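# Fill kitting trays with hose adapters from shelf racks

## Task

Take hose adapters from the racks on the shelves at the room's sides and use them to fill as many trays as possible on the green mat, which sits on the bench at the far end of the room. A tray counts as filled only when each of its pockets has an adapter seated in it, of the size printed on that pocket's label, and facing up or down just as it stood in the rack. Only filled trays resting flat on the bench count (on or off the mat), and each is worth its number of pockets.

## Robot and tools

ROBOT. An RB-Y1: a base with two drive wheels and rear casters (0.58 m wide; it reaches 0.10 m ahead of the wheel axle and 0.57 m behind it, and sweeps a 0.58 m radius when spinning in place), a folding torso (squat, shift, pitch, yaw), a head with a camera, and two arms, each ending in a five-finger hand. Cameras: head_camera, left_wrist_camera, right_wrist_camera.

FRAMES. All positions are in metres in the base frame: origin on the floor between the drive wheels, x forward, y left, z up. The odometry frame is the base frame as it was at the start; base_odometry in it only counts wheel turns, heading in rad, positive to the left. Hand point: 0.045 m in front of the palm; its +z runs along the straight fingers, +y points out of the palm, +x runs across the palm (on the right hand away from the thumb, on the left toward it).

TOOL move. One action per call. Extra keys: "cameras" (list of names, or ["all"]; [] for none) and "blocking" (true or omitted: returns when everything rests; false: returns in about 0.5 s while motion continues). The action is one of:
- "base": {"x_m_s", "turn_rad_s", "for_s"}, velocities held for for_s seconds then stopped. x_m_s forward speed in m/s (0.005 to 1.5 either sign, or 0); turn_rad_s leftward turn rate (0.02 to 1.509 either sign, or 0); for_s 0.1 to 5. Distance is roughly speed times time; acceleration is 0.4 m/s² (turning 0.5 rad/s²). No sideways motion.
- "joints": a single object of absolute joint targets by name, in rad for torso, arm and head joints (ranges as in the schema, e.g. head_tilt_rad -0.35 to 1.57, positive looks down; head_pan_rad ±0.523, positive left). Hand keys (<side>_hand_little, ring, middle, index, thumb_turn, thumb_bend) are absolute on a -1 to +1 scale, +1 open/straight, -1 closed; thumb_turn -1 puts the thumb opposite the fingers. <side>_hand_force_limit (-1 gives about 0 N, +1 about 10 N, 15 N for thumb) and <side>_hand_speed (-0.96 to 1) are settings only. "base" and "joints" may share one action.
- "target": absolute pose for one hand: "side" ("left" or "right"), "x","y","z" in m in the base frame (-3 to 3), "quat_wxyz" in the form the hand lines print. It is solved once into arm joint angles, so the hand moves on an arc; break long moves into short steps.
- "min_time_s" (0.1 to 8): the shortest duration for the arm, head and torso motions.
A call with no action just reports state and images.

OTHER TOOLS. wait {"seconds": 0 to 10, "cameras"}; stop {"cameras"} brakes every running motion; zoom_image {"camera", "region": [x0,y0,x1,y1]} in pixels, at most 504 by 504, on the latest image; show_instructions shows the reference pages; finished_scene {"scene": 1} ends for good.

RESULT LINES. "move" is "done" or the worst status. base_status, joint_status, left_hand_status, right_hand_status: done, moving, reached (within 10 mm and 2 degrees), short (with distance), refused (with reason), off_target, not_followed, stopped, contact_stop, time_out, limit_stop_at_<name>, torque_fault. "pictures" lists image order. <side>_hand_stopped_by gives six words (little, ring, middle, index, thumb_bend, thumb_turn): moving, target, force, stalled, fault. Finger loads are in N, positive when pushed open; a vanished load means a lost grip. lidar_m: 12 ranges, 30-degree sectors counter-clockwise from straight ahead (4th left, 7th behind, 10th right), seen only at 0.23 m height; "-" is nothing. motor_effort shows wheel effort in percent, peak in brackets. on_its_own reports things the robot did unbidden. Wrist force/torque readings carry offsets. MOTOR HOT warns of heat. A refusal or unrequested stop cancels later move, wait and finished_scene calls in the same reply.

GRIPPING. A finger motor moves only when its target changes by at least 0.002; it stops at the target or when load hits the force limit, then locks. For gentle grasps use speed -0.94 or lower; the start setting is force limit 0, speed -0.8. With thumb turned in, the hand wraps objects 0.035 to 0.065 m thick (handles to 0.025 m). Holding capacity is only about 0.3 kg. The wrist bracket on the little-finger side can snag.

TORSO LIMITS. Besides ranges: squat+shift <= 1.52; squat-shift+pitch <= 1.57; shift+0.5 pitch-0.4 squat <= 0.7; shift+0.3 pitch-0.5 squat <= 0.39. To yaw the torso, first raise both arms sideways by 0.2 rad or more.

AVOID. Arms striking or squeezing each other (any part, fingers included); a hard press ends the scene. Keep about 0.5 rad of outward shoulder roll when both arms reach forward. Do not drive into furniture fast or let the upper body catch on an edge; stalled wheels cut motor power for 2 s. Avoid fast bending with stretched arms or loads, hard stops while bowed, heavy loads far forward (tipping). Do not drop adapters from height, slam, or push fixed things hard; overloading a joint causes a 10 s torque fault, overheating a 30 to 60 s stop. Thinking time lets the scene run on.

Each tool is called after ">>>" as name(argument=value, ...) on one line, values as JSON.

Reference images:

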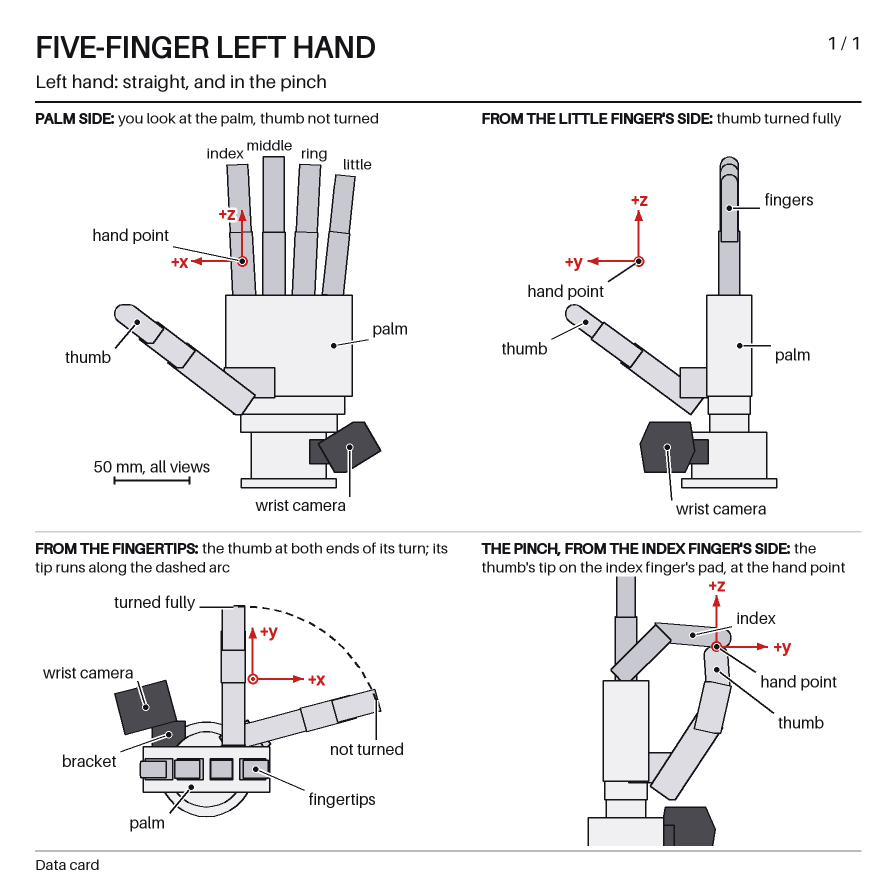

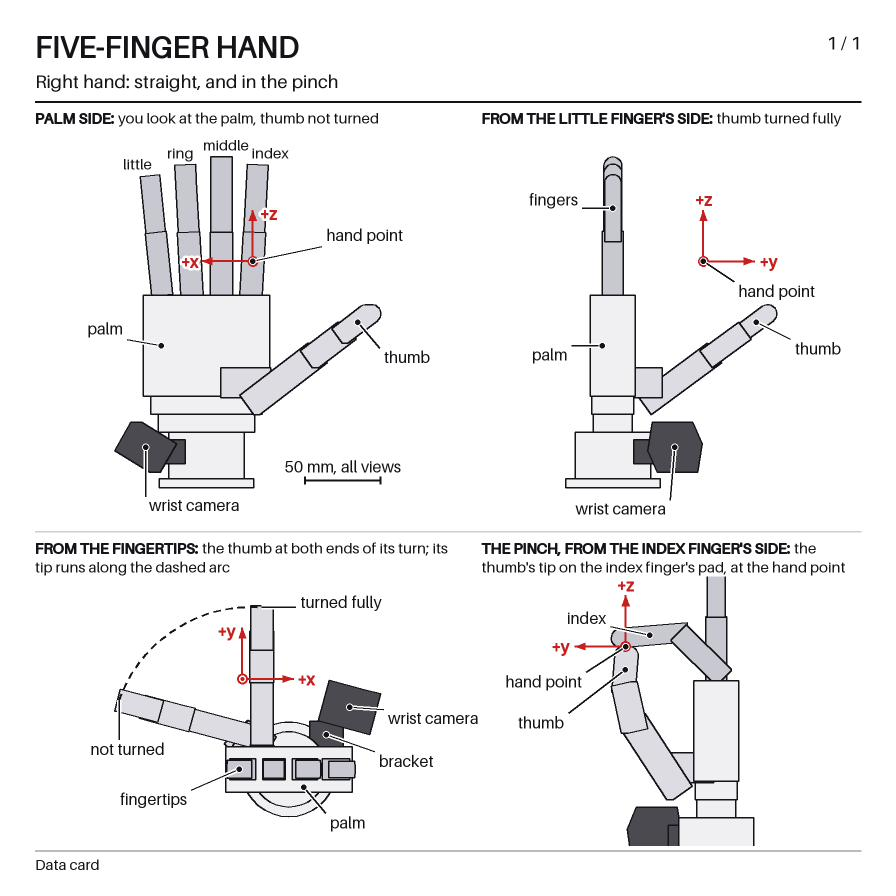

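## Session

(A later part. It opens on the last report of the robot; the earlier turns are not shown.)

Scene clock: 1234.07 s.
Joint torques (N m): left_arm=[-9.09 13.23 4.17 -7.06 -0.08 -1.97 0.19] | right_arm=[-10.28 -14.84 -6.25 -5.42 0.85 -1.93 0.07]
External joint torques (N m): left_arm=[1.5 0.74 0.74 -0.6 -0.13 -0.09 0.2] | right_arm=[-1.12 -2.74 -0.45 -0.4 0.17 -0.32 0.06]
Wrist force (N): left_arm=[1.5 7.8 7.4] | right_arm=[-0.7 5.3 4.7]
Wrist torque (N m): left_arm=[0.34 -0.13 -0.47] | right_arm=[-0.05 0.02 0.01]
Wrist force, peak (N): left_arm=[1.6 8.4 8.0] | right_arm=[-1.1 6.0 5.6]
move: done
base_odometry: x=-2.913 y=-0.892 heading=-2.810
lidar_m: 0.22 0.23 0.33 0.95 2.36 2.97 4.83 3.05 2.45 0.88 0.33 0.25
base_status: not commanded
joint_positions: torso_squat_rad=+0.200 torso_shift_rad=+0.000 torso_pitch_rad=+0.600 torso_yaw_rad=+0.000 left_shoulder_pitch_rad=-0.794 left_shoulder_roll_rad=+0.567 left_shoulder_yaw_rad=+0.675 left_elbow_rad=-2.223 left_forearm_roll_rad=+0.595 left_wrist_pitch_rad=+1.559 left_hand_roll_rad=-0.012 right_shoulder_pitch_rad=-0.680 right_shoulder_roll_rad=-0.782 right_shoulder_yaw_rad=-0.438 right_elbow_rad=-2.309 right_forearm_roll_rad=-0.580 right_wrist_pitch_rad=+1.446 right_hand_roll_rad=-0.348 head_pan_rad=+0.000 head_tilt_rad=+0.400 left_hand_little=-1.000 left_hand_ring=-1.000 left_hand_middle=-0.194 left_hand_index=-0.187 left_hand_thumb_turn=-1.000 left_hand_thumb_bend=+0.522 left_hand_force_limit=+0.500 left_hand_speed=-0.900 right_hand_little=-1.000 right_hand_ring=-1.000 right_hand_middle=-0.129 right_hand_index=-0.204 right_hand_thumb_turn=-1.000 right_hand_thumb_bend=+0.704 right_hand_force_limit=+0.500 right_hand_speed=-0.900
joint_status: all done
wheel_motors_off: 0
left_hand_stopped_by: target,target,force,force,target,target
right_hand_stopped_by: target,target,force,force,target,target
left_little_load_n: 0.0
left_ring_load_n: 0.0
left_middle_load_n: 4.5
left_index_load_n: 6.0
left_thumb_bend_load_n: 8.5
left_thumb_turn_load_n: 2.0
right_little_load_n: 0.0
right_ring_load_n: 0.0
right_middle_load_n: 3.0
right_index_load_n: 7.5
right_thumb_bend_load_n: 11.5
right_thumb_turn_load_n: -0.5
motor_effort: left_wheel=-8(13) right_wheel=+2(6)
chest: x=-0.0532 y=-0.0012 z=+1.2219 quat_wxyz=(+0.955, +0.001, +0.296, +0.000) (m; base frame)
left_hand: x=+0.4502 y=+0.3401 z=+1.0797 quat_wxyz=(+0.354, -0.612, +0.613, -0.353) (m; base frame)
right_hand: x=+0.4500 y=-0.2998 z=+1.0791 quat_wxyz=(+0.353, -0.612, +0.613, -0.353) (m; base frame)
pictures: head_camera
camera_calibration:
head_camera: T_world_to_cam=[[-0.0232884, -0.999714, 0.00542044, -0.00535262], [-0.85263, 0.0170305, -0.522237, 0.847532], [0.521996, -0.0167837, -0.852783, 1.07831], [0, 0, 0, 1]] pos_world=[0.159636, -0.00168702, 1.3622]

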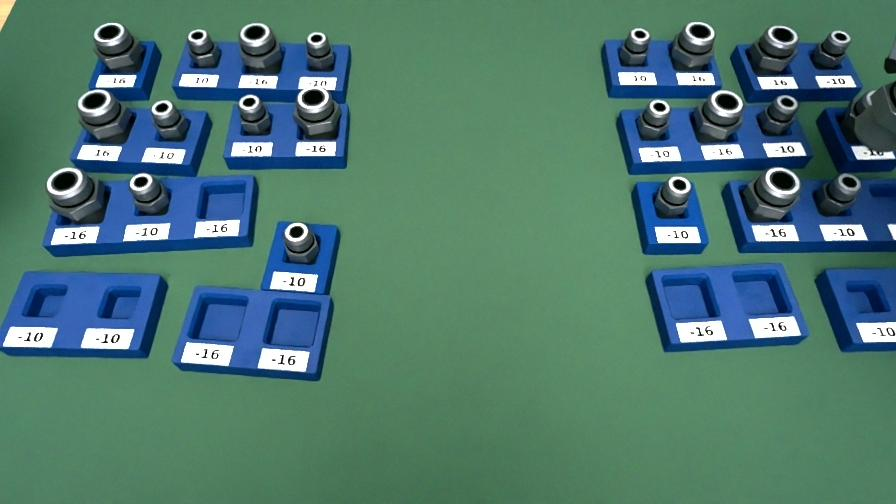

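>>> move(target={"side":"left","x":0.398,"y":0.3036,"z":1.01,"quat_wxyz":[0.3536,-0.6124,0.6124,-0.3536]})

>>> move(target={"side":"left","x":0.4079,"y":0.3036,"z":0.966,"quat_wxyz":[0.3536,-0.6124,0.6124,-0.3536]}, cameras=["head_camera"])

>>> zoom_image(camera="head_camera", region=[0, 240, 120, 340])

Scene clock: 1236.17 s.
Joint torques (N m): left_arm=[-6.78 9.27 2.14 -8.98 0.08 -1.6 0.12] | right_arm=[-10.46 -14.71 -6.48 -5.11 0.7 -1.94 0.09]
External joint torques (N m): left_arm=[0.09 1.2 -0.45 -1.08 -0.1 0.28 0.13] | right_arm=[-1.3 -2.61 -0.68 -0.09 0.02 -0.33 0.09]
Wrist force (N): left_arm=[1.3 7.5 7.2] | right_arm=[-1.0 5.2 4.8]
Wrist torque (N m): left_arm=[0.31 -0.12 -0.51] | right_arm=[-0.05 0.08 0.02]
Wrist force, peak (N): left_arm=[1.8 9.1 8.0] | right_arm=[-1.6 5.7 5.4]
move: done
base_odometry: x=-2.913 y=-0.892 heading=-2.810
lidar_m: 0.22 0.23 0.33 0.96 2.36 2.99 4.83 3.05 2.44 0.88 0.33 0.23
base_status: not commanded
joint_positions: torso_squat_rad=+0.200 torso_shift_rad=+0.000 torso_pitch_rad=+0.600 torso_yaw_rad=+0.000 left_shoulder_pitch_rad=-0.523 left_shoulder_roll_rad=+0.298 left_shoulder_yaw_rad=+0.612 left_elbow_rad=-2.430 left_forearm_roll_rad=+0.506 left_wrist_pitch_rad=+1.400 left_hand_roll_rad=-0.077 right_shoulder_pitch_rad=-0.680 right_shoulder_roll_rad=-0.782 right_shoulder_yaw_rad=-0.438 right_elbow_rad=-2.309 right_forearm_roll_rad=-0.580 right_wrist_pitch_rad=+1.446 right_hand_roll_rad=-0.348 head_pan_rad=+0.000 head_tilt_rad=+0.400 left_hand_little=-1.000 left_hand_ring=-1.000 left_hand_middle=-0.194 left_hand_index=-0.187 left_hand_thumb_turn=-1.000 left_hand_thumb_bend=+0.522 left_hand_force_limit=+0.500 left_hand_speed=-0.900 right_hand_little=-1.000 right_hand_ring=-1.000 right_hand_middle=-0.129 right_hand_index=-0.204 right_hand_thumb_turn=-1.000 right_hand_thumb_bend=+0.704 right_hand_force_limit=+0.500 right_hand_speed=-0.900
joint_status: all done
wheel_motors_off: 0
left_hand_stopped_by: target,target,force,force,target,target
right_hand_stopped_by: target,target,force,force,target,target
left_little_load_n: 0.0
left_ring_load_n: 0.0
left_middle_load_n: 4.5
left_index_load_n: 6.0
left_thumb_bend_load_n: 8.5
left_thumb_turn_load_n: 2.0
right_little_load_n: 0.0
right_ring_load_n: 0.0
right_middle_load_n: 3.0
right_index_load_n: 8.0
right_thumb_bend_load_n: 11.5
right_thumb_turn_load_n: -0.5
motor_effort: left_wheel=-7(12) right_wheel=+2(4)
chest: x=-0.0532 y=-0.0012 z=+1.2219 quat_wxyz=(+0.955, +0.001, +0.296, +0.000) (m; base frame)
left_hand: x=+0.3979 y=+0.3038 z=+1.0101 quat_wxyz=(+0.353, -0.613, +0.612, -0.353) (m; base frame)
left_hand_status: reached (checked arc, planned for 0.6 s): 0 mm and 0.1 deg off.
right_hand: x=+0.4500 y=-0.2998 z=+1.0792 quat_wxyz=(+0.353, -0.612, +0.613, -0.353) (m; base frame)
pictures: none

Scene clock: 1236.97 s.
Joint torques (N m): left_arm=[-4.93 8.26 1.73 -9.88 0.19 -1.51 0.35] | right_arm=[-10.29 -14.62 -6.02 -5.08 0.73 -1.91 -0.1]
External joint torques (N m): left_arm=[1.85 1.03 -0.51 -0.75 -0.16 0.35 0.36] | right_arm=[-1.13 -2.52 -0.22 -0.06 0.04 -0.31 -0.1]
Wrist force (N): left_arm=[1.5 7.6 7.5] | right_arm=[-1.1 5.3 5.2]
Wrist torque (N m): left_arm=[0.32 -0.14 -0.49] | right_arm=[-0.08 0.10 0.03]
Wrist force, peak (N): left_arm=[2.0 8.9 8.0] | right_arm=[-0.8 5.5 5.6]
move: done
base_odometry: x=-2.913 y=-0.892 heading=-2.810
lidar_m: 0.22 0.24 0.33 0.96 2.37 2.98 4.83 3.06 2.44 0.89 0.33 0.23
base_status: not commanded
joint_positions: torso_squat_rad=+0.200 torso_shift_rad=+0.000 torso_pitch_rad=+0.600 torso_yaw_rad=+0.000 left_shoulder_pitch_rad=-0.476 left_shoulder_roll_rad=+0.215 left_shoulder_yaw_rad=+0.567 left_elbow_rad=-2.318 left_forearm_roll_rad=+0.471 left_wrist_pitch_rad=+1.228 left_hand_roll_rad=-0.176 right_shoulder_pitch_rad=-0.680 right_shoulder_roll_rad=-0.782 right_shoulder_yaw_rad=-0.438 right_elbow_rad=-2.309 right_forearm_roll_rad=-0.580 right_wrist_pitch_rad=+1.446 right_hand_roll_rad=-0.348 head_pan_rad=+0.000 head_tilt_rad=+0.400 left_hand_little=-1.000 left_hand_ring=-1.000 left_hand_middle=-0.194 left_hand_index=-0.187 left_hand_thumb_turn=-1.000 left_hand_thumb_bend=+0.522 left_hand_force_limit=+0.500 left_hand_speed=-0.900 right_hand_little=-1.000 right_hand_ring=-1.000 right_hand_middle=-0.129 right_hand_index=-0.204 right_hand_thumb_turn=-1.000 right_hand_thumb_bend=+0.704 right_hand_force_limit=+0.500 right_hand_speed=-0.900
joint_status: all done
wheel_motors_off: 0
left_hand_stopped_by: target,target,force,force,target,target
right_hand_stopped_by: target,target,force,force,target,target
left_little_load_n: 0.0
left_ring_load_n: 0.5
left_middle_load_n: 4.5
left_index_load_n: 6.0
left_thumb_bend_load_n: 8.5
left_thumb_turn_load_n: 2.0
right_little_load_n: 0.0
right_ring_load_n: 0.0
right_middle_load_n: 3.0
right_index_load_n: 8.0
right_thumb_bend_load_n: 11.5
right_thumb_turn_load_n: -0.5
motor_effort: left_wheel=-6(9) right_wheel=+4(4)
chest: x=-0.0532 y=-0.0012 z=+1.2219 quat_wxyz=(+0.955, +0.001, +0.296, +0.000) (m; base frame)
left_hand: x=+0.4076 y=+0.3037 z=+0.9662 quat_wxyz=(+0.354, -0.613, +0.612, -0.353) (m; base frame)
left_hand_status: reached (checked arc, planned for 0.4 s): 0 mm and 0.1 deg off.
right_hand: x=+0.4500 y=-0.2998 z=+1.0792 quat_wxyz=(+0.353, -0.612, +0.613, -0.353) (m; base frame)
pictures: head_camera
camera_calibration:
head_camera: T_world_to_cam=[[-0.0232381, -0.999716, 0.00533105, -0.00524133], [-0.852586, 0.0170329, -0.522309, 0.847537], [0.52207, -0.0166827, -0.85274, 1.07829], [0, 0, 0, 1]] pos_world=[0.159536, -0.00168716, 1.3622]

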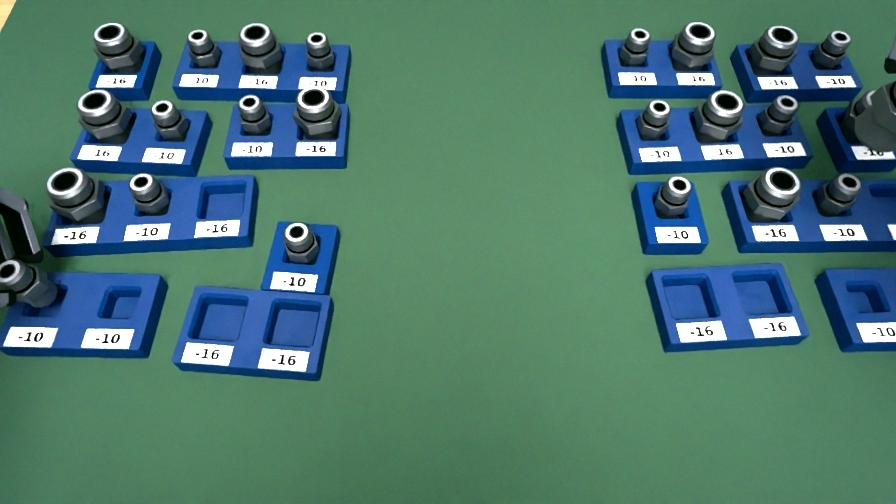

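Scaled by 4.200 from the camera's 896x504 image, which has a finer 1280x720 frame.

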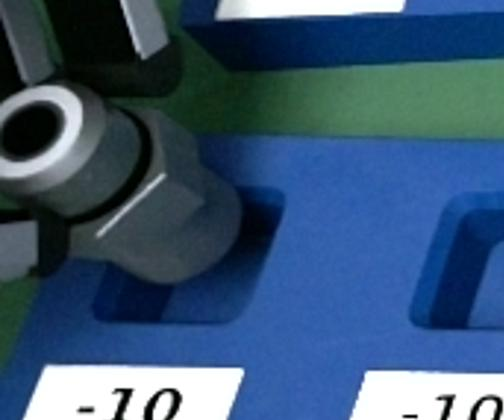

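>>> move(target={"side":"left","x":0.4087,"y":0.3055,"z":0.957,"quat_wxyz":[0.3536,-0.6124,0.6124,-0.3536]}, min_time_s=0.6, cameras=["head_camera"])

>>> zoom_image(camera="head_camera", region=[0, 240, 120, 340])

Scene clock: 1239.77 s.
Joint torques (N m): left_arm=[-4.02 6.45 0.77 -8.92 0.58 -1.86 -0.2] | right_arm=[-10.5 -14.72 -6.5 -5.25 0.74 -1.89 -0.02]
External joint torques (N m): left_arm=[2.67 -0.73 -1.47 0.4 0.21 -0.01 -0.19] | right_arm=[-1.34 -2.63 -0.7 -0.23 0.06 -0.28 -0.02]
Wrist force (N): left_arm=[1.4 7.5 7.7] | right_arm=[-0.4 5.0 4.7]
Wrist torque (N m): left_arm=[0.30 -0.13 -0.49] | right_arm=[-0.07 -0.04 0.05]
Wrist force, peak (N): left_arm=[1.4 7.9 7.7] | right_arm=[-0.1 5.6 5.7]
move: done
base_odometry: x=-2.913 y=-0.892 heading=-2.810
lidar_m: 0.23 0.23 0.33 0.95 2.37 2.99 4.84 3.05 2.44 0.90 0.31 0.24
base_status: not commanded
joint_positions: torso_squat_rad=+0.200 torso_shift_rad=+0.000 torso_pitch_rad=+0.600 torso_yaw_rad=+0.000 left_shoulder_pitch_rad=-0.465 left_shoulder_roll_rad=+0.206 left_shoulder_yaw_rad=+0.565 left_elbow_rad=-2.293 left_forearm_roll_rad=+0.476 left_wrist_pitch_rad=+1.192 left_hand_roll_rad=-0.196 right_shoulder_pitch_rad=-0.680 right_shoulder_roll_rad=-0.782 right_shoulder_yaw_rad=-0.438 right_elbow_rad=-2.309 right_forearm_roll_rad=-0.580 right_wrist_pitch_rad=+1.446 right_hand_roll_rad=-0.348 head_pan_rad=+0.000 head_tilt_rad=+0.400 left_hand_little=-1.000 left_hand_ring=-1.000 left_hand_middle=-0.194 left_hand_index=-0.187 left_hand_thumb_turn=-1.000 left_hand_thumb_bend=+0.522 left_hand_force_limit=+0.500 left_hand_speed=-0.900 right_hand_little=-1.000 right_hand_ring=-1.000 right_hand_middle=-0.129 right_hand_index=-0.204 right_hand_thumb_turn=-1.000 right_hand_thumb_bend=+0.704 right_hand_force_limit=+0.500 right_hand_speed=-0.900
joint_status: all done
wheel_motors_off: 0
left_hand_stopped_by: target,target,force,force,target,target
right_hand_stopped_by: target,target,force,force,target,target
left_little_load_n: 0.0
left_ring_load_n: 0.0
left_middle_load_n: 4.5
left_index_load_n: 5.5
left_thumb_bend_load_n: 8.0
left_thumb_turn_load_n: 2.0
right_little_load_n: 0.0
right_ring_load_n: 0.0
right_middle_load_n: 3.0
right_index_load_n: 7.5
right_thumb_bend_load_n: 11.5
right_thumb_turn_load_n: -0.5
motor_effort: left_wheel=-4(10) right_wheel=+3(4)
chest: x=-0.0532 y=-0.0012 z=+1.2219 quat_wxyz=(+0.955, +0.001, +0.296, +0.000) (m; base frame)
left_hand: x=+0.4084 y=+0.3057 z=+0.9574 quat_wxyz=(+0.354, -0.613, +0.612, -0.353) (m; base frame)
left_hand_status: reached (checked arc, planned for 0.6 s): 1 mm and 0.1 deg off.
right_hand: x=+0.4500 y=-0.2998 z=+1.0792 quat_wxyz=(+0.353, -0.612, +0.613, -0.353) (m; base frame)
pictures: head_camera
camera_calibration:
head_camera: T_world_to_cam=[[-0.0232381, -0.999716, 0.00533105, -0.00524133], [-0.852586, 0.0170329, -0.522309, 0.847537], [0.52207, -0.0166827, -0.85274, 1.07829], [0, 0, 0, 1]] pos_world=[0.159536, -0.00168716, 1.3622]

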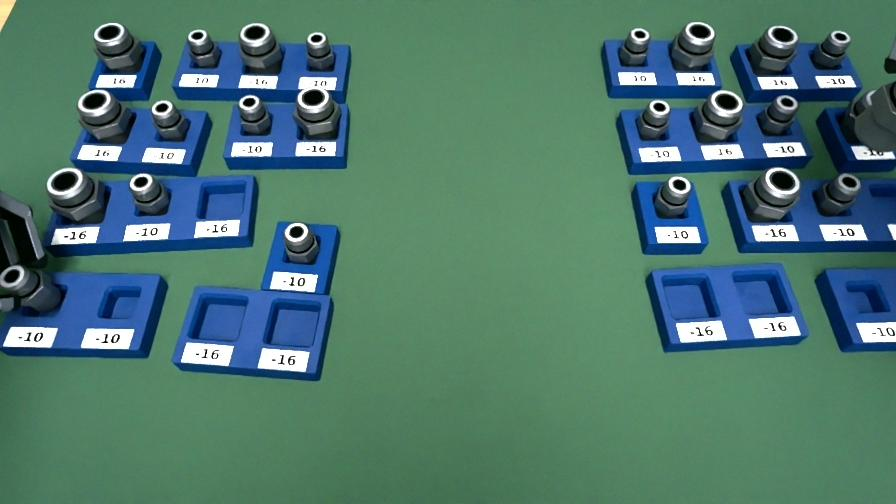

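Scaled by 4.200 from the camera's 896x504 image, which has a finer 1280x720 frame.

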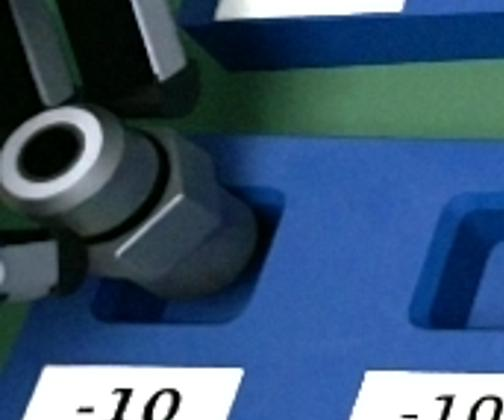

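>>> move(target={"side":"left","x":0.4080,"y":0.3055,"z":0.9478,"quat_wxyz":[0.3536,-0.6124,0.6124,-0.3536]}, min_time_s=0.8, cameras=["head_camera"])

>>> zoom_image(camera="head_camera", region=[0, 240, 120, 340])

Scene clock: 1241.23 s.
Joint torques (N m): left_arm=[-4.4 5.94 1.04 -8.81 0.61 -1.97 -0.33] | right_arm=[-10.28 -14.52 -6.24 -5.02 0.79 -1.92 -0.07]
External joint torques (N m): left_arm=[2.14 -1.07 -1.16 0.69 0.2 -0.13 -0.33] | right_arm=[-1.12 -2.43 -0.44 0.01 0.11 -0.31 -0.08]
Wrist force (N): left_arm=[1.4 7.7 7.7] | right_arm=[-1.1 4.5 4.6]
Wrist torque (N m): left_arm=[0.31 -0.13 -0.50] | right_arm=[-0.18 0.10 -0.06]
Wrist force, peak (N): left_arm=[1.5 8.0 7.6] | right_arm=[-0.6 5.9 5.3]
move: done
base_odometry: x=-2.913 y=-0.892 heading=-2.810
lidar_m: 0.22 0.24 0.32 0.96 2.36 2.98 4.84 3.05 2.45 0.88 0.33 0.24
base_status: not commanded
joint_positions: torso_squat_rad=+0.200 torso_shift_rad=+0.000 torso_pitch_rad=+0.600 torso_yaw_rad=+0.000 left_shoulder_pitch_rad=-0.450 left_shoulder_roll_rad=+0.192 left_shoulder_yaw_rad=+0.558 left_elbow_rad=-2.274 left_forearm_roll_rad=+0.478 left_wrist_pitch_rad=+1.157 left_hand_roll_rad=-0.215 right_shoulder_pitch_rad=-0.680 right_shoulder_roll_rad=-0.782 right_shoulder_yaw_rad=-0.438 right_elbow_rad=-2.309 right_forearm_roll_rad=-0.580 right_wrist_pitch_rad=+1.446 right_hand_roll_rad=-0.348 head_pan_rad=+0.000 head_tilt_rad=+0.400 left_hand_little=-1.000 left_hand_ring=-1.000 left_hand_middle=-0.194 left_hand_index=-0.187 left_hand_thumb_turn=-1.000 left_hand_thumb_bend=+0.522 left_hand_force_limit=+0.500 left_hand_speed=-0.900 right_hand_little=-1.000 right_hand_ring=-1.000 right_hand_middle=-0.129 right_hand_index=-0.204 right_hand_thumb_turn=-1.000 right_hand_thumb_bend=+0.704 right_hand_force_limit=+0.500 right_hand_speed=-0.900
joint_status: all done
wheel_motors_off: 0
left_hand_stopped_by: target,target,force,force,target,target
right_hand_stopped_by: target,target,force,force,target,target
left_little_load_n: 0.0
left_ring_load_n: 0.0
left_middle_load_n: 4.5
left_index_load_n: 6.0
left_thumb_bend_load_n: 8.5
left_thumb_turn_load_n: 2.0
right_little_load_n: 0.5
right_ring_load_n: 0.0
right_middle_load_n: 3.0
right_index_load_n: 7.5
right_thumb_bend_load_n: 11.5
right_thumb_turn_load_n: -0.5
motor_effort: left_wheel=-7(10) right_wheel=+3(4)
chest: x=-0.0532 y=-0.0012 z=+1.2219 quat_wxyz=(+0.955, +0.001, +0.296, +0.000) (m; base frame)
left_hand: x=+0.4078 y=+0.3057 z=+0.9482 quat_wxyz=(+0.354, -0.613, +0.612, -0.353) (m; base frame)
left_hand_status: reached (checked arc, planned for 0.8 s): 1 mm and 0.1 deg off.
right_hand: x=+0.4500 y=-0.2998 z=+1.0792 quat_wxyz=(+0.353, -0.612, +0.613, -0.353) (m; base frame)
pictures: head_camera
camera_calibration:
head_camera: T_world_to_cam=[[-0.0232381, -0.999716, 0.00533105, -0.00524133], [-0.852586, 0.0170329, -0.522309, 0.847537], [0.52207, -0.0166827, -0.85274, 1.07829], [0, 0, 0, 1]] pos_world=[0.159536, -0.00168716, 1.3622]

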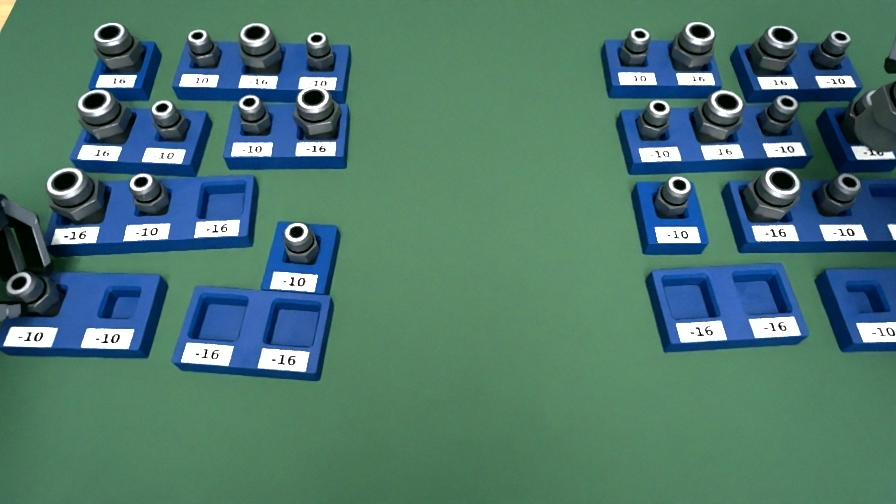

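Scaled by 4.200 from the camera's 896x504 image, which has a finer 1280x720 frame.

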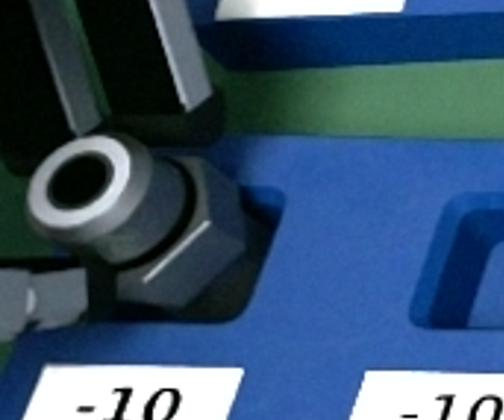

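>>> move(target={"side":"left","x":0.4080,"y":0.3055,"z":0.9465,"quat_wxyz":[0.3536,-0.6124,0.6124,-0.3536]}, min_time_s=0.3)

>>> move(joints={"left_hand_speed":-0.7,"left_hand_index":0.2,"left_hand_middle":0.2,"left_hand_thumb_bend":0.88}, cameras=["head_camera"])

>>> zoom_image(camera="head_camera", region=[0, 240, 120, 340])

Scene clock: 1242.03 s.
Joint torques (N m): left_arm=[-4.22 5.95 0.36 -8.95 0.4 -1.8 -0.16] | right_arm=[-9.86 -14.76 -6.36 -5.1 0.81 -1.93 0.03]
External joint torques (N m): left_arm=[2.31 -1.04 -1.83 0.58 -0.01 0.04 -0.15] | right_arm=[-0.7 -2.66 -0.56 -0.08 0.12 -0.33 0.02]
Wrist force (N): left_arm=[1.4 7.4 7.5] | right_arm=[-0.4 5.2 4.4]
Wrist torque (N m): left_arm=[0.29 -0.13 -0.47] | right_arm=[-0.03 -0.04 0.02]
Wrist force, peak (N): left_arm=[1.5 7.7 7.6] | right_arm=[-0.6 5.5 5.5]
move: done
base_odometry: x=-2.913 y=-0.892 heading=-2.810
lidar_m: 0.22 0.24 0.33 0.96 2.37 2.99 4.83 3.05 2.44 0.88 0.32 0.24
base_status: not commanded
joint_positions: torso_squat_rad=+0.200 torso_shift_rad=+0.000 torso_pitch_rad=+0.600 torso_yaw_rad=+0.000 left_shoulder_pitch_rad=-0.448 left_shoulder_roll_rad=+0.190 left_shoulder_yaw_rad=+0.557 left_elbow_rad=-2.269 left_forearm_roll_rad=+0.479 left_wrist_pitch_rad=+1.150 left_hand_roll_rad=-0.218 right_shoulder_pitch_rad=-0.680 right_shoulder_roll_rad=-0.782 right_shoulder_yaw_rad=-0.438 right_elbow_rad=-2.309 right_forearm_roll_rad=-0.580 right_wrist_pitch_rad=+1.446 right_hand_roll_rad=-0.348 head_pan_rad=+0.000 head_tilt_rad=+0.400 left_hand_little=-1.000 left_hand_ring=-1.000 left_hand_middle=-0.194 left_hand_index=-0.187 left_hand_thumb_turn=-1.000 left_hand_thumb_bend=+0.522 left_hand_force_limit=+0.500 left_hand_speed=-0.900 right_hand_little=-1.000 right_hand_ring=-1.000 right_hand_middle=-0.129 right_hand_index=-0.204 right_hand_thumb_turn=-1.000 right_hand_thumb_bend=+0.704 right_hand_force_limit=+0.500 right_hand_speed=-0.900
joint_status: all done
wheel_motors_off: 0
left_hand_stopped_by: target,target,force,force,target,target
right_hand_stopped_by: target,target,force,force,target,target
left_little_load_n: 0.0
left_ring_load_n: 0.0
left_middle_load_n: 4.5
left_index_load_n: 5.5
left_thumb_bend_load_n: 8.5
left_thumb_turn_load_n: 2.0
right_little_load_n: 0.0
right_ring_load_n: 0.0
right_middle_load_n: 3.0
right_index_load_n: 8.0
right_thumb_bend_load_n: 11.5
right_thumb_turn_load_n: -0.5
motor_effort: left_wheel=-7(9) right_wheel=+3(5)
chest: x=-0.0532 y=-0.0012 z=+1.2219 quat_wxyz=(+0.955, +0.001, +0.296, +0.000) (m; base frame)
left_hand: x=+0.4081 y=+0.3057 z=+0.9468 quat_wxyz=(+0.354, -0.612, +0.612, -0.354) (m; base frame)
left_hand_status: reached (checked arc, planned for 0.3 s): 0 mm and 0.0 deg off.
right_hand: x=+0.4500 y=-0.2998 z=+1.0792 quat_wxyz=(+0.353, -0.612, +0.613, -0.353) (m; base frame)
pictures: none

Scene clock: 1243.37 s.
Joint torques (N m): left_arm=[-4.25 5.63 0.91 -9.22 0.68 -1.8 -0.08] | right_arm=[-10.38 -14.61 -6.2 -4.99 0.63 -1.87 0]
External joint torques (N m): left_arm=[2.28 -1.36 -1.29 0.31 0.27 0.05 -0.07] | right_arm=[-1.22 -2.51 -0.4 0.03 -0.06 -0.26 -0.01]
Wrist force (N): left_arm=[1.5 6.7 6.8] | right_arm=[-0.7 4.7 5.1]
Wrist torque (N m): left_arm=[0.30 -0.15 -0.48] | right_arm=[-0.17 0.02 -0.02]
Wrist force, peak (N): left_arm=[1.4 7.5 7.4] | right_arm=[-0.2 6.0 5.7]
move: done
base_odometry: x=-2.913 y=-0.892 heading=-2.810
lidar_m: 0.22 0.23 0.33 0.96 2.35 2.98 4.83 3.05 2.46 0.88 0.34 0.23
base_status: not commanded
joint_positions: torso_squat_rad=+0.200 torso_shift_rad=+0.000 torso_pitch_rad=+0.600 torso_yaw_rad=+0.000 left_shoulder_pitch_rad=-0.448 left_shoulder_roll_rad=+0.190 left_shoulder_yaw_rad=+0.557 left_elbow_rad=-2.269 left_forearm_roll_rad=+0.479 left_wrist_pitch_rad=+1.150 left_hand_roll_rad=-0.218 right_shoulder_pitch_rad=-0.680 right_shoulder_roll_rad=-0.782 right_shoulder_yaw_rad=-0.438 right_elbow_rad=-2.309 right_forearm_roll_rad=-0.580 right_wrist_pitch_rad=+1.446 right_hand_roll_rad=-0.348 head_pan_rad=+0.000 head_tilt_rad=+0.400 left_hand_little=-1.000 left_hand_ring=-1.000 left_hand_middle=+0.200 left_hand_index=+0.200 left_hand_thumb_turn=-1.000 left_hand_thumb_bend=+0.880 left_hand_force_limit=+0.500 left_hand_speed=-0.700 right_hand_little=-1.000 right_hand_ring=-1.000 right_hand_middle=-0.129 right_hand_index=-0.204 right_hand_thumb_turn=-1.000 right_hand_thumb_bend=+0.704 right_hand_force_limit=+0.500 right_hand_speed=-0.900
joint_status: all done
wheel_motors_off: 0
left_hand_stopped_by: target,target,target,target,target,target
right_hand_stopped_by: target,target,force,force,target,target
left_little_load_n: 0.0
left_ring_load_n: 0.0
left_middle_load_n: 0.0
left_index_load_n: 0.0
left_thumb_bend_load_n: 0.0
left_thumb_turn_load_n: 0.0
right_little_load_n: 0.0
right_ring_load_n: 0.0
right_middle_load_n: 3.0
right_index_load_n: 7.5
right_thumb_bend_load_n: 11.5
right_thumb_turn_load_n: -1.0
motor_effort: left_wheel=-6(10) right_wheel=+3(4)
chest: x=-0.0532 y=-0.0012 z=+1.2219 quat_wxyz=(+0.955, +0.001, +0.296, +0.000) (m; base frame)
left_hand: x=+0.4081 y=+0.3057 z=+0.9468 quat_wxyz=(+0.354, -0.612, +0.612, -0.354) (m; base frame)
right_hand: x=+0.4500 y=-0.2998 z=+1.0792 quat_wxyz=(+0.353, -0.612, +0.613, -0.353) (m; base frame)
pictures: head_camera
camera_calibration:
head_camera: T_world_to_cam=[[-0.0232381, -0.999716, 0.00533105, -0.00524133], [-0.852586, 0.0170329, -0.522309, 0.847537], [0.52207, -0.0166827, -0.85274, 1.07829], [0, 0, 0, 1]] pos_world=[0.159536, -0.00168716, 1.3622]

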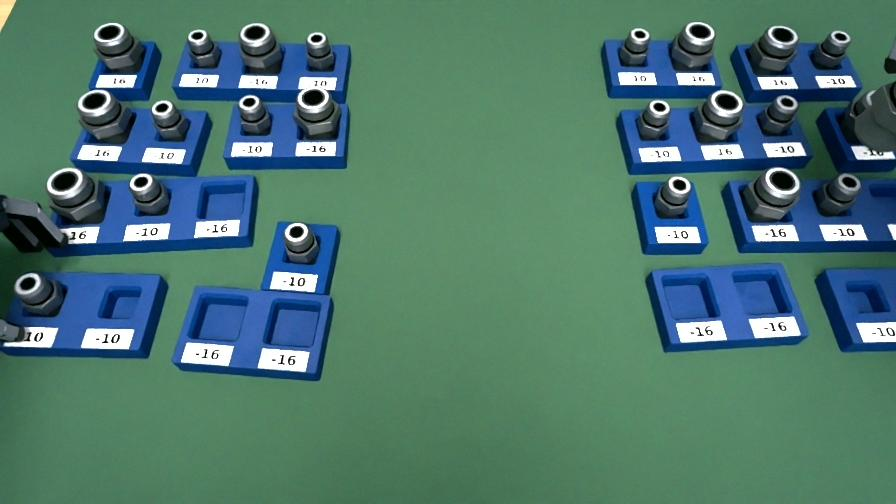

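Scaled by 4.200 from the camera's 896x504 image, which has a finer 1280x720 frame.

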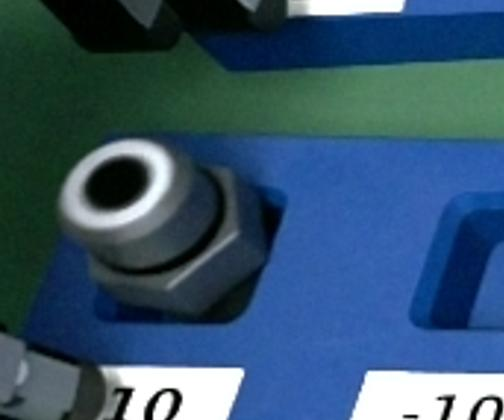

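>>> move(target={"side":"left","x":0.400,"y":0.3055,"z":1.01,"quat_wxyz":[0.3536,-0.6124,0.6124,-0.3536]}, min_time_s=0.7)

>>> move(joints={"left_shoulder_pitch_rad":-0.794,"left_shoulder_roll_rad":0.567,"left_shoulder_yaw_rad":0.675,"left_elbow_rad":-2.223,"left_forearm_roll_rad":0.595,"left_wrist_pitch_rad":1.559,"left_hand_roll_rad":-0.012,"left_hand_speed":0,"left_hand_index":0.1,"left_hand_middle":0.1,"left_hand_thumb_bend":0.76}, min_time_s=0.8)

>>> move(target={"side":"right","x":0.3841,"y":-0.2561,"z":1.005,"quat_wxyz":[0.3536,-0.6124,0.6124,-0.3536]}, min_time_s=1.0)

>>> move(target={"side":"right","x":0.3941,"y":-0.2561,"z":0.96,"quat_wxyz":[0.3536,-0.6124,0.6124,-0.3536]}, min_time_s=0.7, cameras=["head_camera"])

>>> zoom_image(camera="head_camera", region=[0, 240, 120, 340])

>>> zoom_image(camera="head_camera", region=[710, 230, 830, 330])

Scene clock: 1244.97 s.
Joint torques (N m): left_arm=[-6.28 8.88 3.65 -8.41 0.19 -1.59 0.2] | right_arm=[-10.37 -14.54 -6.14 -5.14 0.76 -1.81 -0.14]
External joint torques (N m): left_arm=[0.59 0.73 1 -0.46 0.01 0.29 0.21] | right_arm=[-1.21 -2.44 -0.34 -0.12 0.07 -0.21 -0.14]
Wrist force (N): left_arm=[1.3 6.9 6.9] | right_arm=[-0.5 5.2 4.5]
Wrist torque (N m): left_arm=[0.31 -0.11 -0.32] | right_arm=[-0.06 -0.03 0.04]
Wrist force, peak (N): left_arm=[1.4 7.3 7.2] | right_arm=[-1.2 5.3 5.7]
move: done
base_odometry: x=-2.913 y=-0.892 heading=-2.810
lidar_m: 0.23 0.23 0.34 0.96 2.37 2.98 4.82 3.04 2.45 0.89 0.34 0.24
base_status: not commanded
joint_positions: torso_squat_rad=+0.200 torso_shift_rad=+0.000 torso_pitch_rad=+0.600 torso_yaw_rad=+0.000 left_shoulder_pitch_rad=-0.520 left_shoulder_roll_rad=+0.302 left_shoulder_yaw_rad=+0.611 left_elbow_rad=-2.421 left_forearm_roll_rad=+0.508 left_wrist_pitch_rad=+1.385 left_hand_roll_rad=-0.079 right_shoulder_pitch_rad=-0.680 right_shoulder_roll_rad=-0.782 right_shoulder_yaw_rad=-0.438 right_elbow_rad=-2.309 right_forearm_roll_rad=-0.580 right_wrist_pitch_rad=+1.446 right_hand_roll_rad=-0.348 head_pan_rad=+0.000 head_tilt_rad=+0.400 left_hand_little=-1.000 left_hand_ring=-1.000 left_hand_middle=+0.200 left_hand_index=+0.200 left_hand_thumb_turn=-1.000 left_hand_thumb_bend=+0.880 left_hand_force_limit=+0.500 left_hand_speed=-0.700 right_hand_little=-1.000 right_hand_ring=-1.000 right_hand_middle=-0.129 right_hand_index=-0.204 right_hand_thumb_turn=-1.000 right_hand_thumb_bend=+0.704 right_hand_force_limit=+0.500 right_hand_speed=-0.900
joint_status: all done
wheel_motors_off: 0
left_hand_stopped_by: target,target,target,target,target,target
right_hand_stopped_by: target,target,force,force,target,target
left_little_load_n: 0.0
left_ring_load_n: 0.0
left_middle_load_n: 0.0
left_index_load_n: -0.5
left_thumb_bend_load_n: 0.0
left_thumb_turn_load_n: 0.0
right_little_load_n: 0.0
right_ring_load_n: 0.0
right_middle_load_n: 3.0
right_index_load_n: 8.0
right_thumb_bend_load_n: 11.5
right_thumb_turn_load_n: -1.0
motor_effort: left_wheel=-7(11) right_wheel=+3(4)
chest: x=-0.0532 y=-0.0012 z=+1.2219 quat_wxyz=(+0.955, +0.001, +0.296, +0.000) (m; base frame)
left_hand: x=+0.3999 y=+0.3057 z=+1.0097 quat_wxyz=(+0.356, -0.612, +0.611, -0.354) (m; base frame)
left_hand_status: reached (checked arc, planned for 0.7 s): 0 mm and 0.3 deg off.
right_hand: x=+0.4500 y=-0.2998 z=+1.0792 quat_wxyz=(+0.353, -0.612, +0.613, -0.353) (m; base frame)
pictures: none

Scene clock: 1246.07 s.
Joint torques (N m): left_arm=[-8.9 12.47 4.59 -5.65 0.04 -1.56 0.27] | right_arm=[-10.36 -14.73 -6.08 -5.22 0.76 -1.91 -0.06]
External joint torques (N m): left_arm=[1.7 -0.02 1.16 0.81 -0.01 0.32 0.28] | right_arm=[-1.2 -2.64 -0.29 -0.2 0.08 -0.31 -0.07]
Wrist force (N): left_arm=[1.5 6.7 7.0] | right_arm=[-0.8 4.9 5.2]
Wrist torque (N m): left_arm=[0.28 -0.12 -0.29] | right_arm=[-0.12 0.04 0.03]
Wrist force, peak (N): left_arm=[1.3 7.4 7.5] | right_arm=[-0.6 6.0 4.7]
move: done
base_odometry: x=-2.913 y=-0.892 heading=-2.810
lidar_m: 0.22 0.24 0.33 0.94 2.37 2.98 4.83 3.05 2.46 0.87 0.33 0.23
base_status: not commanded
joint_positions: torso_squat_rad=+0.200 torso_shift_rad=+0.000 torso_pitch_rad=+0.600 torso_yaw_rad=+0.000 left_shoulder_pitch_rad=-0.794 left_shoulder_roll_rad=+0.567 left_shoulder_yaw_rad=+0.675 left_elbow_rad=-2.223 left_forearm_roll_rad=+0.595 left_wrist_pitch_rad=+1.559 left_hand_roll_rad=-0.012 right_shoulder_pitch_rad=-0.680 right_shoulder_roll_rad=-0.782 right_shoulder_yaw_rad=-0.438 right_elbow_rad=-2.309 right_forearm_roll_rad=-0.580 right_wrist_pitch_rad=+1.446 right_hand_roll_rad=-0.348 head_pan_rad=+0.000 head_tilt_rad=+0.400 left_hand_little=-1.000 left_hand_ring=-1.000 left_hand_middle=+0.100 left_hand_index=+0.100 left_hand_thumb_turn=-1.000 left_hand_thumb_bend=+0.760 left_hand_force_limit=+0.500 left_hand_speed=+0.000 right_hand_little=-1.000 right_hand_ring=-1.000 right_hand_middle=-0.129 right_hand_index=-0.204 right_hand_thumb_turn=-1.000 right_hand_thumb_bend=+0.704 right_hand_force_limit=+0.500 right_hand_speed=-0.900
joint_status: all done
wheel_motors_off: 0
left_hand_stopped_by: target,target,target,target,target,target
right_hand_stopped_by: target,target,force,force,target,target
left_little_load_n: 0.5
left_ring_load_n: 0.0
left_middle_load_n: 0.0
left_index_load_n: 0.0
left_thumb_bend_load_n: 0.0
left_thumb_turn_load_n: 0.0
right_little_load_n: 0.0
right_ring_load_n: 0.5
right_middle_load_n: 3.0
right_index_load_n: 8.0
right_thumb_bend_load_n: 11.5
right_thumb_turn_load_n: -0.5
motor_effort: left_wheel=-6(9) right_wheel=+3(4)
chest: x=-0.0532 y=-0.0012 z=+1.2219 quat_wxyz=(+0.955, +0.001, +0.296, +0.000) (m; base frame)
left_hand: x=+0.4501 y=+0.3401 z=+1.0799 quat_wxyz=(+0.354, -0.612, +0.613, -0.353) (m; base frame)
right_hand: x=+0.4500 y=-0.2998 z=+1.0792 quat_wxyz=(+0.353, -0.612, +0.613, -0.353) (m; base frame)
pictures: none

Scene clock: 1247.40 s.
Joint torques (N m): left_arm=[-9.14 12.35 4.67 -5.89 -0.08 -1.53 0.07] | right_arm=[-5.73 -8.93 -4.27 -7.05 0.71 -2 -0.36]
External joint torques (N m): left_arm=[1.45 -0.14 1.24 0.57 -0.13 0.36 0.08] | right_arm=[-0.86 -1.31 0.19 -0.17 0.02 -0.4 -0.37]
Wrist force (N): left_arm=[1.5 6.8 7.0] | right_arm=[-1.3 4.6 4.8]
Wrist torque (N m): left_arm=[0.31 -0.14 -0.30] | right_arm=[-0.17 0.13 -0.21]
Wrist force, peak (N): left_arm=[1.3 6.9 7.4] | right_arm=[-1.3 5.6 4.8]
move: done
base_odometry: x=-2.913 y=-0.892 heading=-2.810
lidar_m: 0.22 0.23 0.33 0.95 2.37 2.98 4.83 3.05 2.47 0.87 0.31 0.22
base_status: not commanded
joint_positions: torso_squat_rad=+0.200 torso_shift_rad=+0.000 torso_pitch_rad=+0.600 torso_yaw_rad=+0.000 left_shoulder_pitch_rad=-0.794 left_shoulder_roll_rad=+0.567 left_shoulder_yaw_rad=+0.675 left_elbow_rad=-2.223 left_forearm_roll_rad=+0.595 left_wrist_pitch_rad=+1.559 left_hand_roll_rad=-0.012 right_shoulder_pitch_rad=-0.363 right_shoulder_roll_rad=-0.538 right_shoulder_yaw_rad=-0.293 right_elbow_rad=-2.552 right_forearm_roll_rad=-0.323 right_wrist_pitch_rad=+1.303 right_hand_roll_rad=-0.351 head_pan_rad=+0.000 head_tilt_rad=+0.400 left_hand_little=-1.000 left_hand_ring=-1.000 left_hand_middle=+0.100 left_hand_index=+0.100 left_hand_thumb_turn=-1.000 left_hand_thumb_bend=+0.760 left_hand_force_limit=+0.500 left_hand_speed=+0.000 right_hand_little=-1.000 right_hand_ring=-1.000 right_hand_middle=-0.129 right_hand_index=-0.204 right_hand_thumb_turn=-1.000 right_hand_thumb_bend=+0.704 right_hand_force_limit=+0.500 right_hand_speed=-0.900
joint_status: all done
wheel_motors_off: 0
left_hand_stopped_by: target,target,target,target,target,target
right_hand_stopped_by: target,target,force,force,target,target
left_little_load_n: 0.0
left_ring_load_n: 0.0
left_middle_load_n: 0.0
left_index_load_n: 0.0
left_thumb_bend_load_n: 0.0
left_thumb_turn_load_n: 0.0
right_little_load_n: 0.5
right_ring_load_n: 0.0
right_middle_load_n: 3.0
right_index_load_n: 7.5
right_thumb_bend_load_n: 11.5
right_thumb_turn_load_n: -0.5
motor_effort: left_wheel=-7(9) right_wheel=+3(4)
chest: x=-0.0532 y=-0.0012 z=+1.2219 quat_wxyz=(+0.955, +0.001, +0.296, +0.000) (m; base frame)
left_hand: x=+0.4501 y=+0.3402 z=+1.0799 quat_wxyz=(+0.354, -0.612, +0.613, -0.353) (m; base frame)
right_hand: x=+0.3837 y=-0.2562 z=+1.0052 quat_wxyz=(+0.353, -0.613, +0.613, -0.352) (m; base frame)
right_hand_status: reached (checked arc, planned for 1.0 s): 0 mm and 0.2 deg off.
pictures: none

Scene clock: 1248.43 s.
Joint torques (N m): left_arm=[-9.02 12.68 4.56 -5.88 -0.09 -1.61 0.35] | right_arm=[-5.24 -7.68 -3.68 -8.35 0.61 -1.96 0.05]
External joint torques (N m): left_arm=[1.57 0.19 1.13 0.58 -0.14 0.27 0.36] | right_arm=[-0.6 -0.86 0.55 -0.28 0.02 -0.33 0.05]
Wrist force (N): left_arm=[1.3 6.8 6.9] | right_arm=[-1.4 5.3 4.8]
Wrist torque (N m): left_arm=[0.32 -0.10 -0.32] | right_arm=[-0.06 0.07 -0.09]
Wrist force, peak (N): left_arm=[1.6 6.8 7.1] | right_arm=[-0.9 5.8 5.2]
move: done
base_odometry: x=-2.913 y=-0.892 heading=-2.810
lidar_m: 0.22 0.24 0.33 0.96 2.36 2.99 4.83 3.05 2.44 0.88 0.33 0.23
base_status: not commanded
joint_positions: torso_squat_rad=+0.200 torso_shift_rad=+0.000 torso_pitch_rad=+0.600 torso_yaw_rad=+0.000 left_shoulder_pitch_rad=-0.794 left_shoulder_roll_rad=+0.567 left_shoulder_yaw_rad=+0.675 left_elbow_rad=-2.223 left_forearm_roll_rad=+0.595 left_wrist_pitch_rad=+1.559 left_hand_roll_rad=-0.012 right_shoulder_pitch_rad=-0.309 right_shoulder_roll_rad=-0.461 right_shoulder_yaw_rad=-0.223 right_elbow_rad=-2.427 right_forearm_roll_rad=-0.241 right_wrist_pitch_rad=+1.114 right_hand_roll_rad=-0.293 head_pan_rad=+0.000 head_tilt_rad=+0.400 left_hand_little=-1.000 left_hand_ring=-1.000 left_hand_middle=+0.100 left_hand_index=+0.100 left_hand_thumb_turn=-1.000 left_hand_thumb_bend=+0.760 left_hand_force_limit=+0.500 left_hand_speed=+0.000 right_hand_little=-1.000 right_hand_ring=-1.000 right_hand_middle=-0.129 right_hand_index=-0.204 right_hand_thumb_turn=-1.000 right_hand_thumb_bend=+0.704 right_hand_force_limit=+0.500 right_hand_speed=-0.900
joint_status: all done
wheel_motors_off: 0
left_hand_stopped_by: target,target,target,target,target,target
right_hand_stopped_by: target,target,force,force,target,target
left_little_load_n: 0.0
left_ring_load_n: 0.0
left_middle_load_n: 0.0
left_index_load_n: 0.0
left_thumb_bend_load_n: 0.0
left_thumb_turn_load_n: 0.0
right_little_load_n: 0.0
right_ring_load_n: 0.0
right_middle_load_n: 3.0
right_index_load_n: 7.5
right_thumb_bend_load_n: 11.5
right_thumb_turn_load_n: -0.5
motor_effort: left_wheel=-9(10) right_wheel=+4(4)
chest: x=-0.0532 y=-0.0012 z=+1.2219 quat_wxyz=(+0.955, +0.001, +0.296, +0.000) (m; base frame)
left_hand: x=+0.4501 y=+0.3402 z=+1.0799 quat_wxyz=(+0.354, -0.612, +0.613, -0.353) (m; base frame)
right_hand: x=+0.3935 y=-0.2562 z=+0.9600 quat_wxyz=(+0.353, -0.613, +0.613, -0.353) (m; base frame)
right_hand_status: reached (checked arc, planned for 0.7 s): 1 mm and 0.1 deg off.
pictures: head_camera
camera_calibration:
head_camera: T_world_to_cam=[[-0.0232381, -0.999716, 0.00533105, -0.00524133], [-0.852586, 0.0170329, -0.522309, 0.847537], [0.52207, -0.0166827, -0.85274, 1.07829], [0, 0, 0, 1]] pos_world=[0.159536, -0.00168716, 1.3622]

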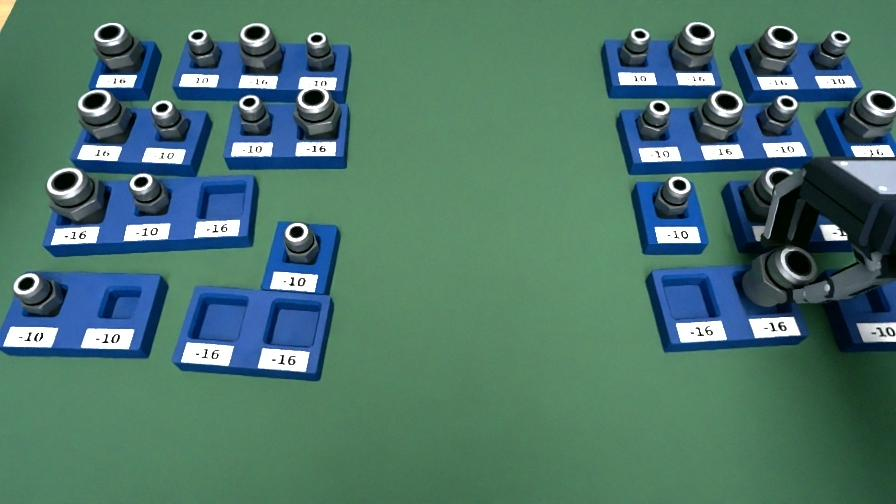

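Scaled by 4.200 from the camera's 896x504 image, which has a finer 1280x720 frame.

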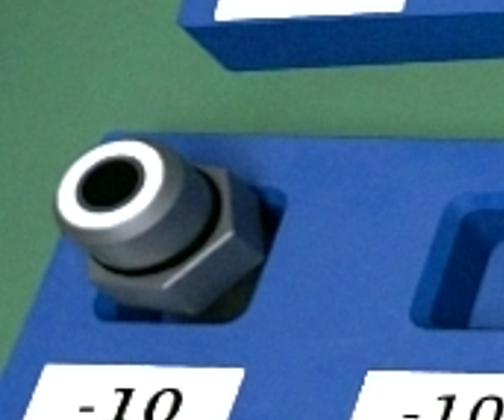

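Scaled by 4.200 from the camera's 896x504 image, which has a finer 1280x720 frame.

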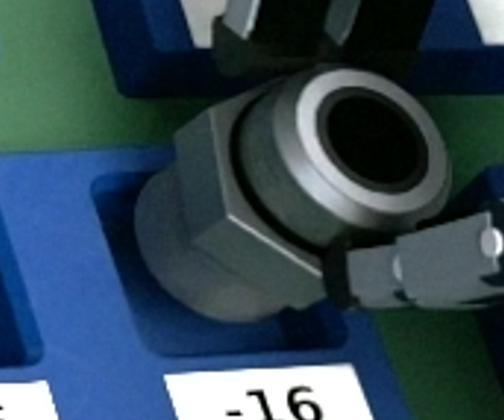

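>>> move(target={"side":"right","x":0.3941,"y":-0.2561,"z":0.9475,"quat_wxyz":[0.3536,-0.6124,0.6124,-0.3536]}, min_time_s=0.7, cameras=["head_camera"])

>>> zoom_image(camera="head_camera", region=[710, 230, 830, 330])

>>> zoom_image(camera="head_camera", region=[90, 150, 210, 250])

Scene clock: 1249.90 s.
Joint torques (N m): left_arm=[-9.47 11.75 4.4 -6.29 -0.01 -1.37 0.17] | right_arm=[-4.34 -6.76 -3.18 -8.18 0.57 -2.05 0.1]
External joint torques (N m): left_arm=[1.12 -0.74 0.97 0.17 -0.07 0.51 0.18] | right_arm=[0.12 -0.15 0.97 0.14 0 -0.41 0.1]
Wrist force (N): left_arm=[1.6 6.7 6.9] | right_arm=[-0.5 4.2 5.5]
Wrist torque (N m): left_arm=[0.30 -0.15 -0.29] | right_arm=[-0.24 0.02 -0.10]
Wrist force, peak (N): left_arm=[1.7 7.0 7.2] | right_arm=[-0.5 5.3 5.2]
move: done
base_odometry: x=-2.913 y=-0.892 heading=-2.810
lidar_m: 0.23 0.24 0.33 0.96 2.36 2.99 4.83 3.05 2.44 0.89 0.33 0.24
base_status: not commanded
joint_positions: torso_squat_rad=+0.200 torso_shift_rad=+0.000 torso_pitch_rad=+0.600 torso_yaw_rad=+0.000 left_shoulder_pitch_rad=-0.794 left_shoulder_roll_rad=+0.567 left_shoulder_yaw_rad=+0.675 left_elbow_rad=-2.223 left_forearm_roll_rad=+0.595 left_wrist_pitch_rad=+1.559 left_hand_roll_rad=-0.012 right_shoulder_pitch_rad=-0.290 right_shoulder_roll_rad=-0.444 right_shoulder_yaw_rad=-0.207 right_elbow_rad=-2.397 right_forearm_roll_rad=-0.225 right_wrist_pitch_rad=+1.064 right_hand_roll_rad=-0.282 head_pan_rad=+0.000 head_tilt_rad=+0.400 left_hand_little=-1.000 left_hand_ring=-1.000 left_hand_middle=+0.100 left_hand_index=+0.100 left_hand_thumb_turn=-1.000 left_hand_thumb_bend=+0.760 left_hand_force_limit=+0.500 left_hand_speed=+0.000 right_hand_little=-1.000 right_hand_ring=-1.000 right_hand_middle=-0.129 right_hand_index=-0.204 right_hand_thumb_turn=-1.000 right_hand_thumb_bend=+0.704 right_hand_force_limit=+0.500 right_hand_speed=-0.900
joint_status: all done
wheel_motors_off: 0
left_hand_stopped_by: target,target,target,target,target,target
right_hand_stopped_by: target,target,force,force,target,target
left_little_load_n: 0.0
left_ring_load_n: 0.0
left_middle_load_n: 0.0
left_index_load_n: 0.0
left_thumb_bend_load_n: 0.0
left_thumb_turn_load_n: 0.0
right_little_load_n: 0.0
right_ring_load_n: 0.5
right_middle_load_n: 3.0
right_index_load_n: 8.0
right_thumb_bend_load_n: 11.5
right_thumb_turn_load_n: -1.0
motor_effort: left_wheel=-8(9) right_wheel=+4(4)
chest: x=-0.0532 y=-0.0012 z=+1.2219 quat_wxyz=(+0.955, +0.001, +0.296, +0.000) (m; base frame)
left_hand: x=+0.4501 y=+0.3402 z=+1.0799 quat_wxyz=(+0.354, -0.612, +0.613, -0.353) (m; base frame)
right_hand: x=+0.3934 y=-0.2562 z=+0.9477 quat_wxyz=(+0.353, -0.613, +0.613, -0.353) (m; base frame)
right_hand_status: reached (checked arc, planned for 0.7 s): 1 mm and 0.1 deg off.
pictures: head_camera
camera_calibration:
head_camera: T_world_to_cam=[[-0.0232381, -0.999716, 0.00533105, -0.00524133], [-0.852586, 0.0170329, -0.522309, 0.847537], [0.52207, -0.0166827, -0.85274, 1.07829], [0, 0, 0, 1]] pos_world=[0.159536, -0.00168716, 1.3622]

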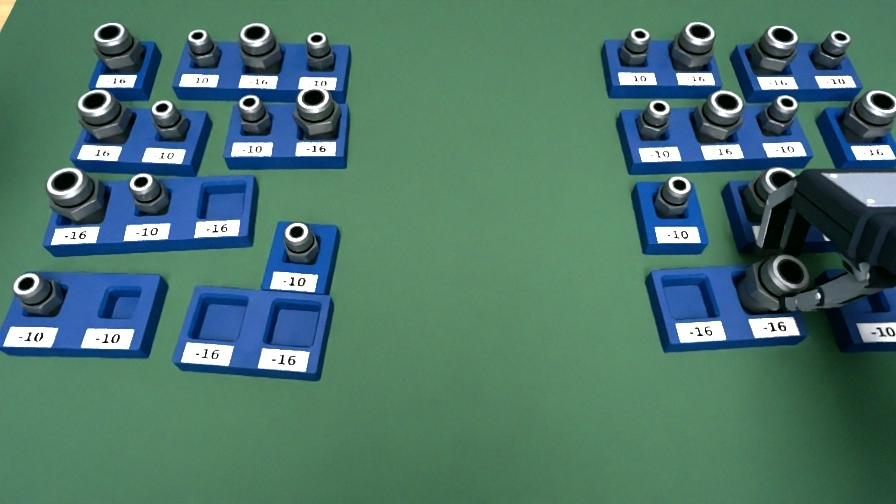

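Scaled by 4.200 from the camera's 896x504 image, which has a finer 1280x720 frame.

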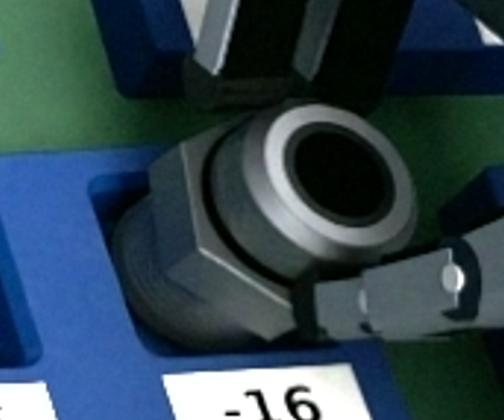

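Scaled by 4.200 from the camera's 896x504 image, which has a finer 1280x720 frame.

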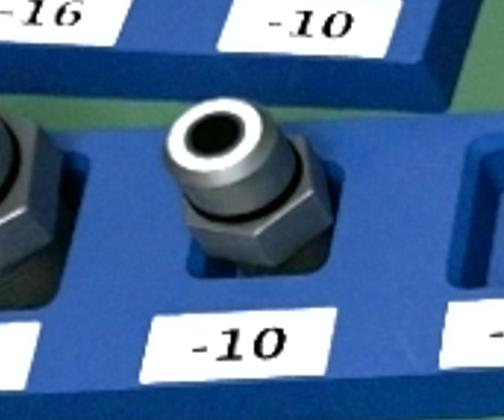

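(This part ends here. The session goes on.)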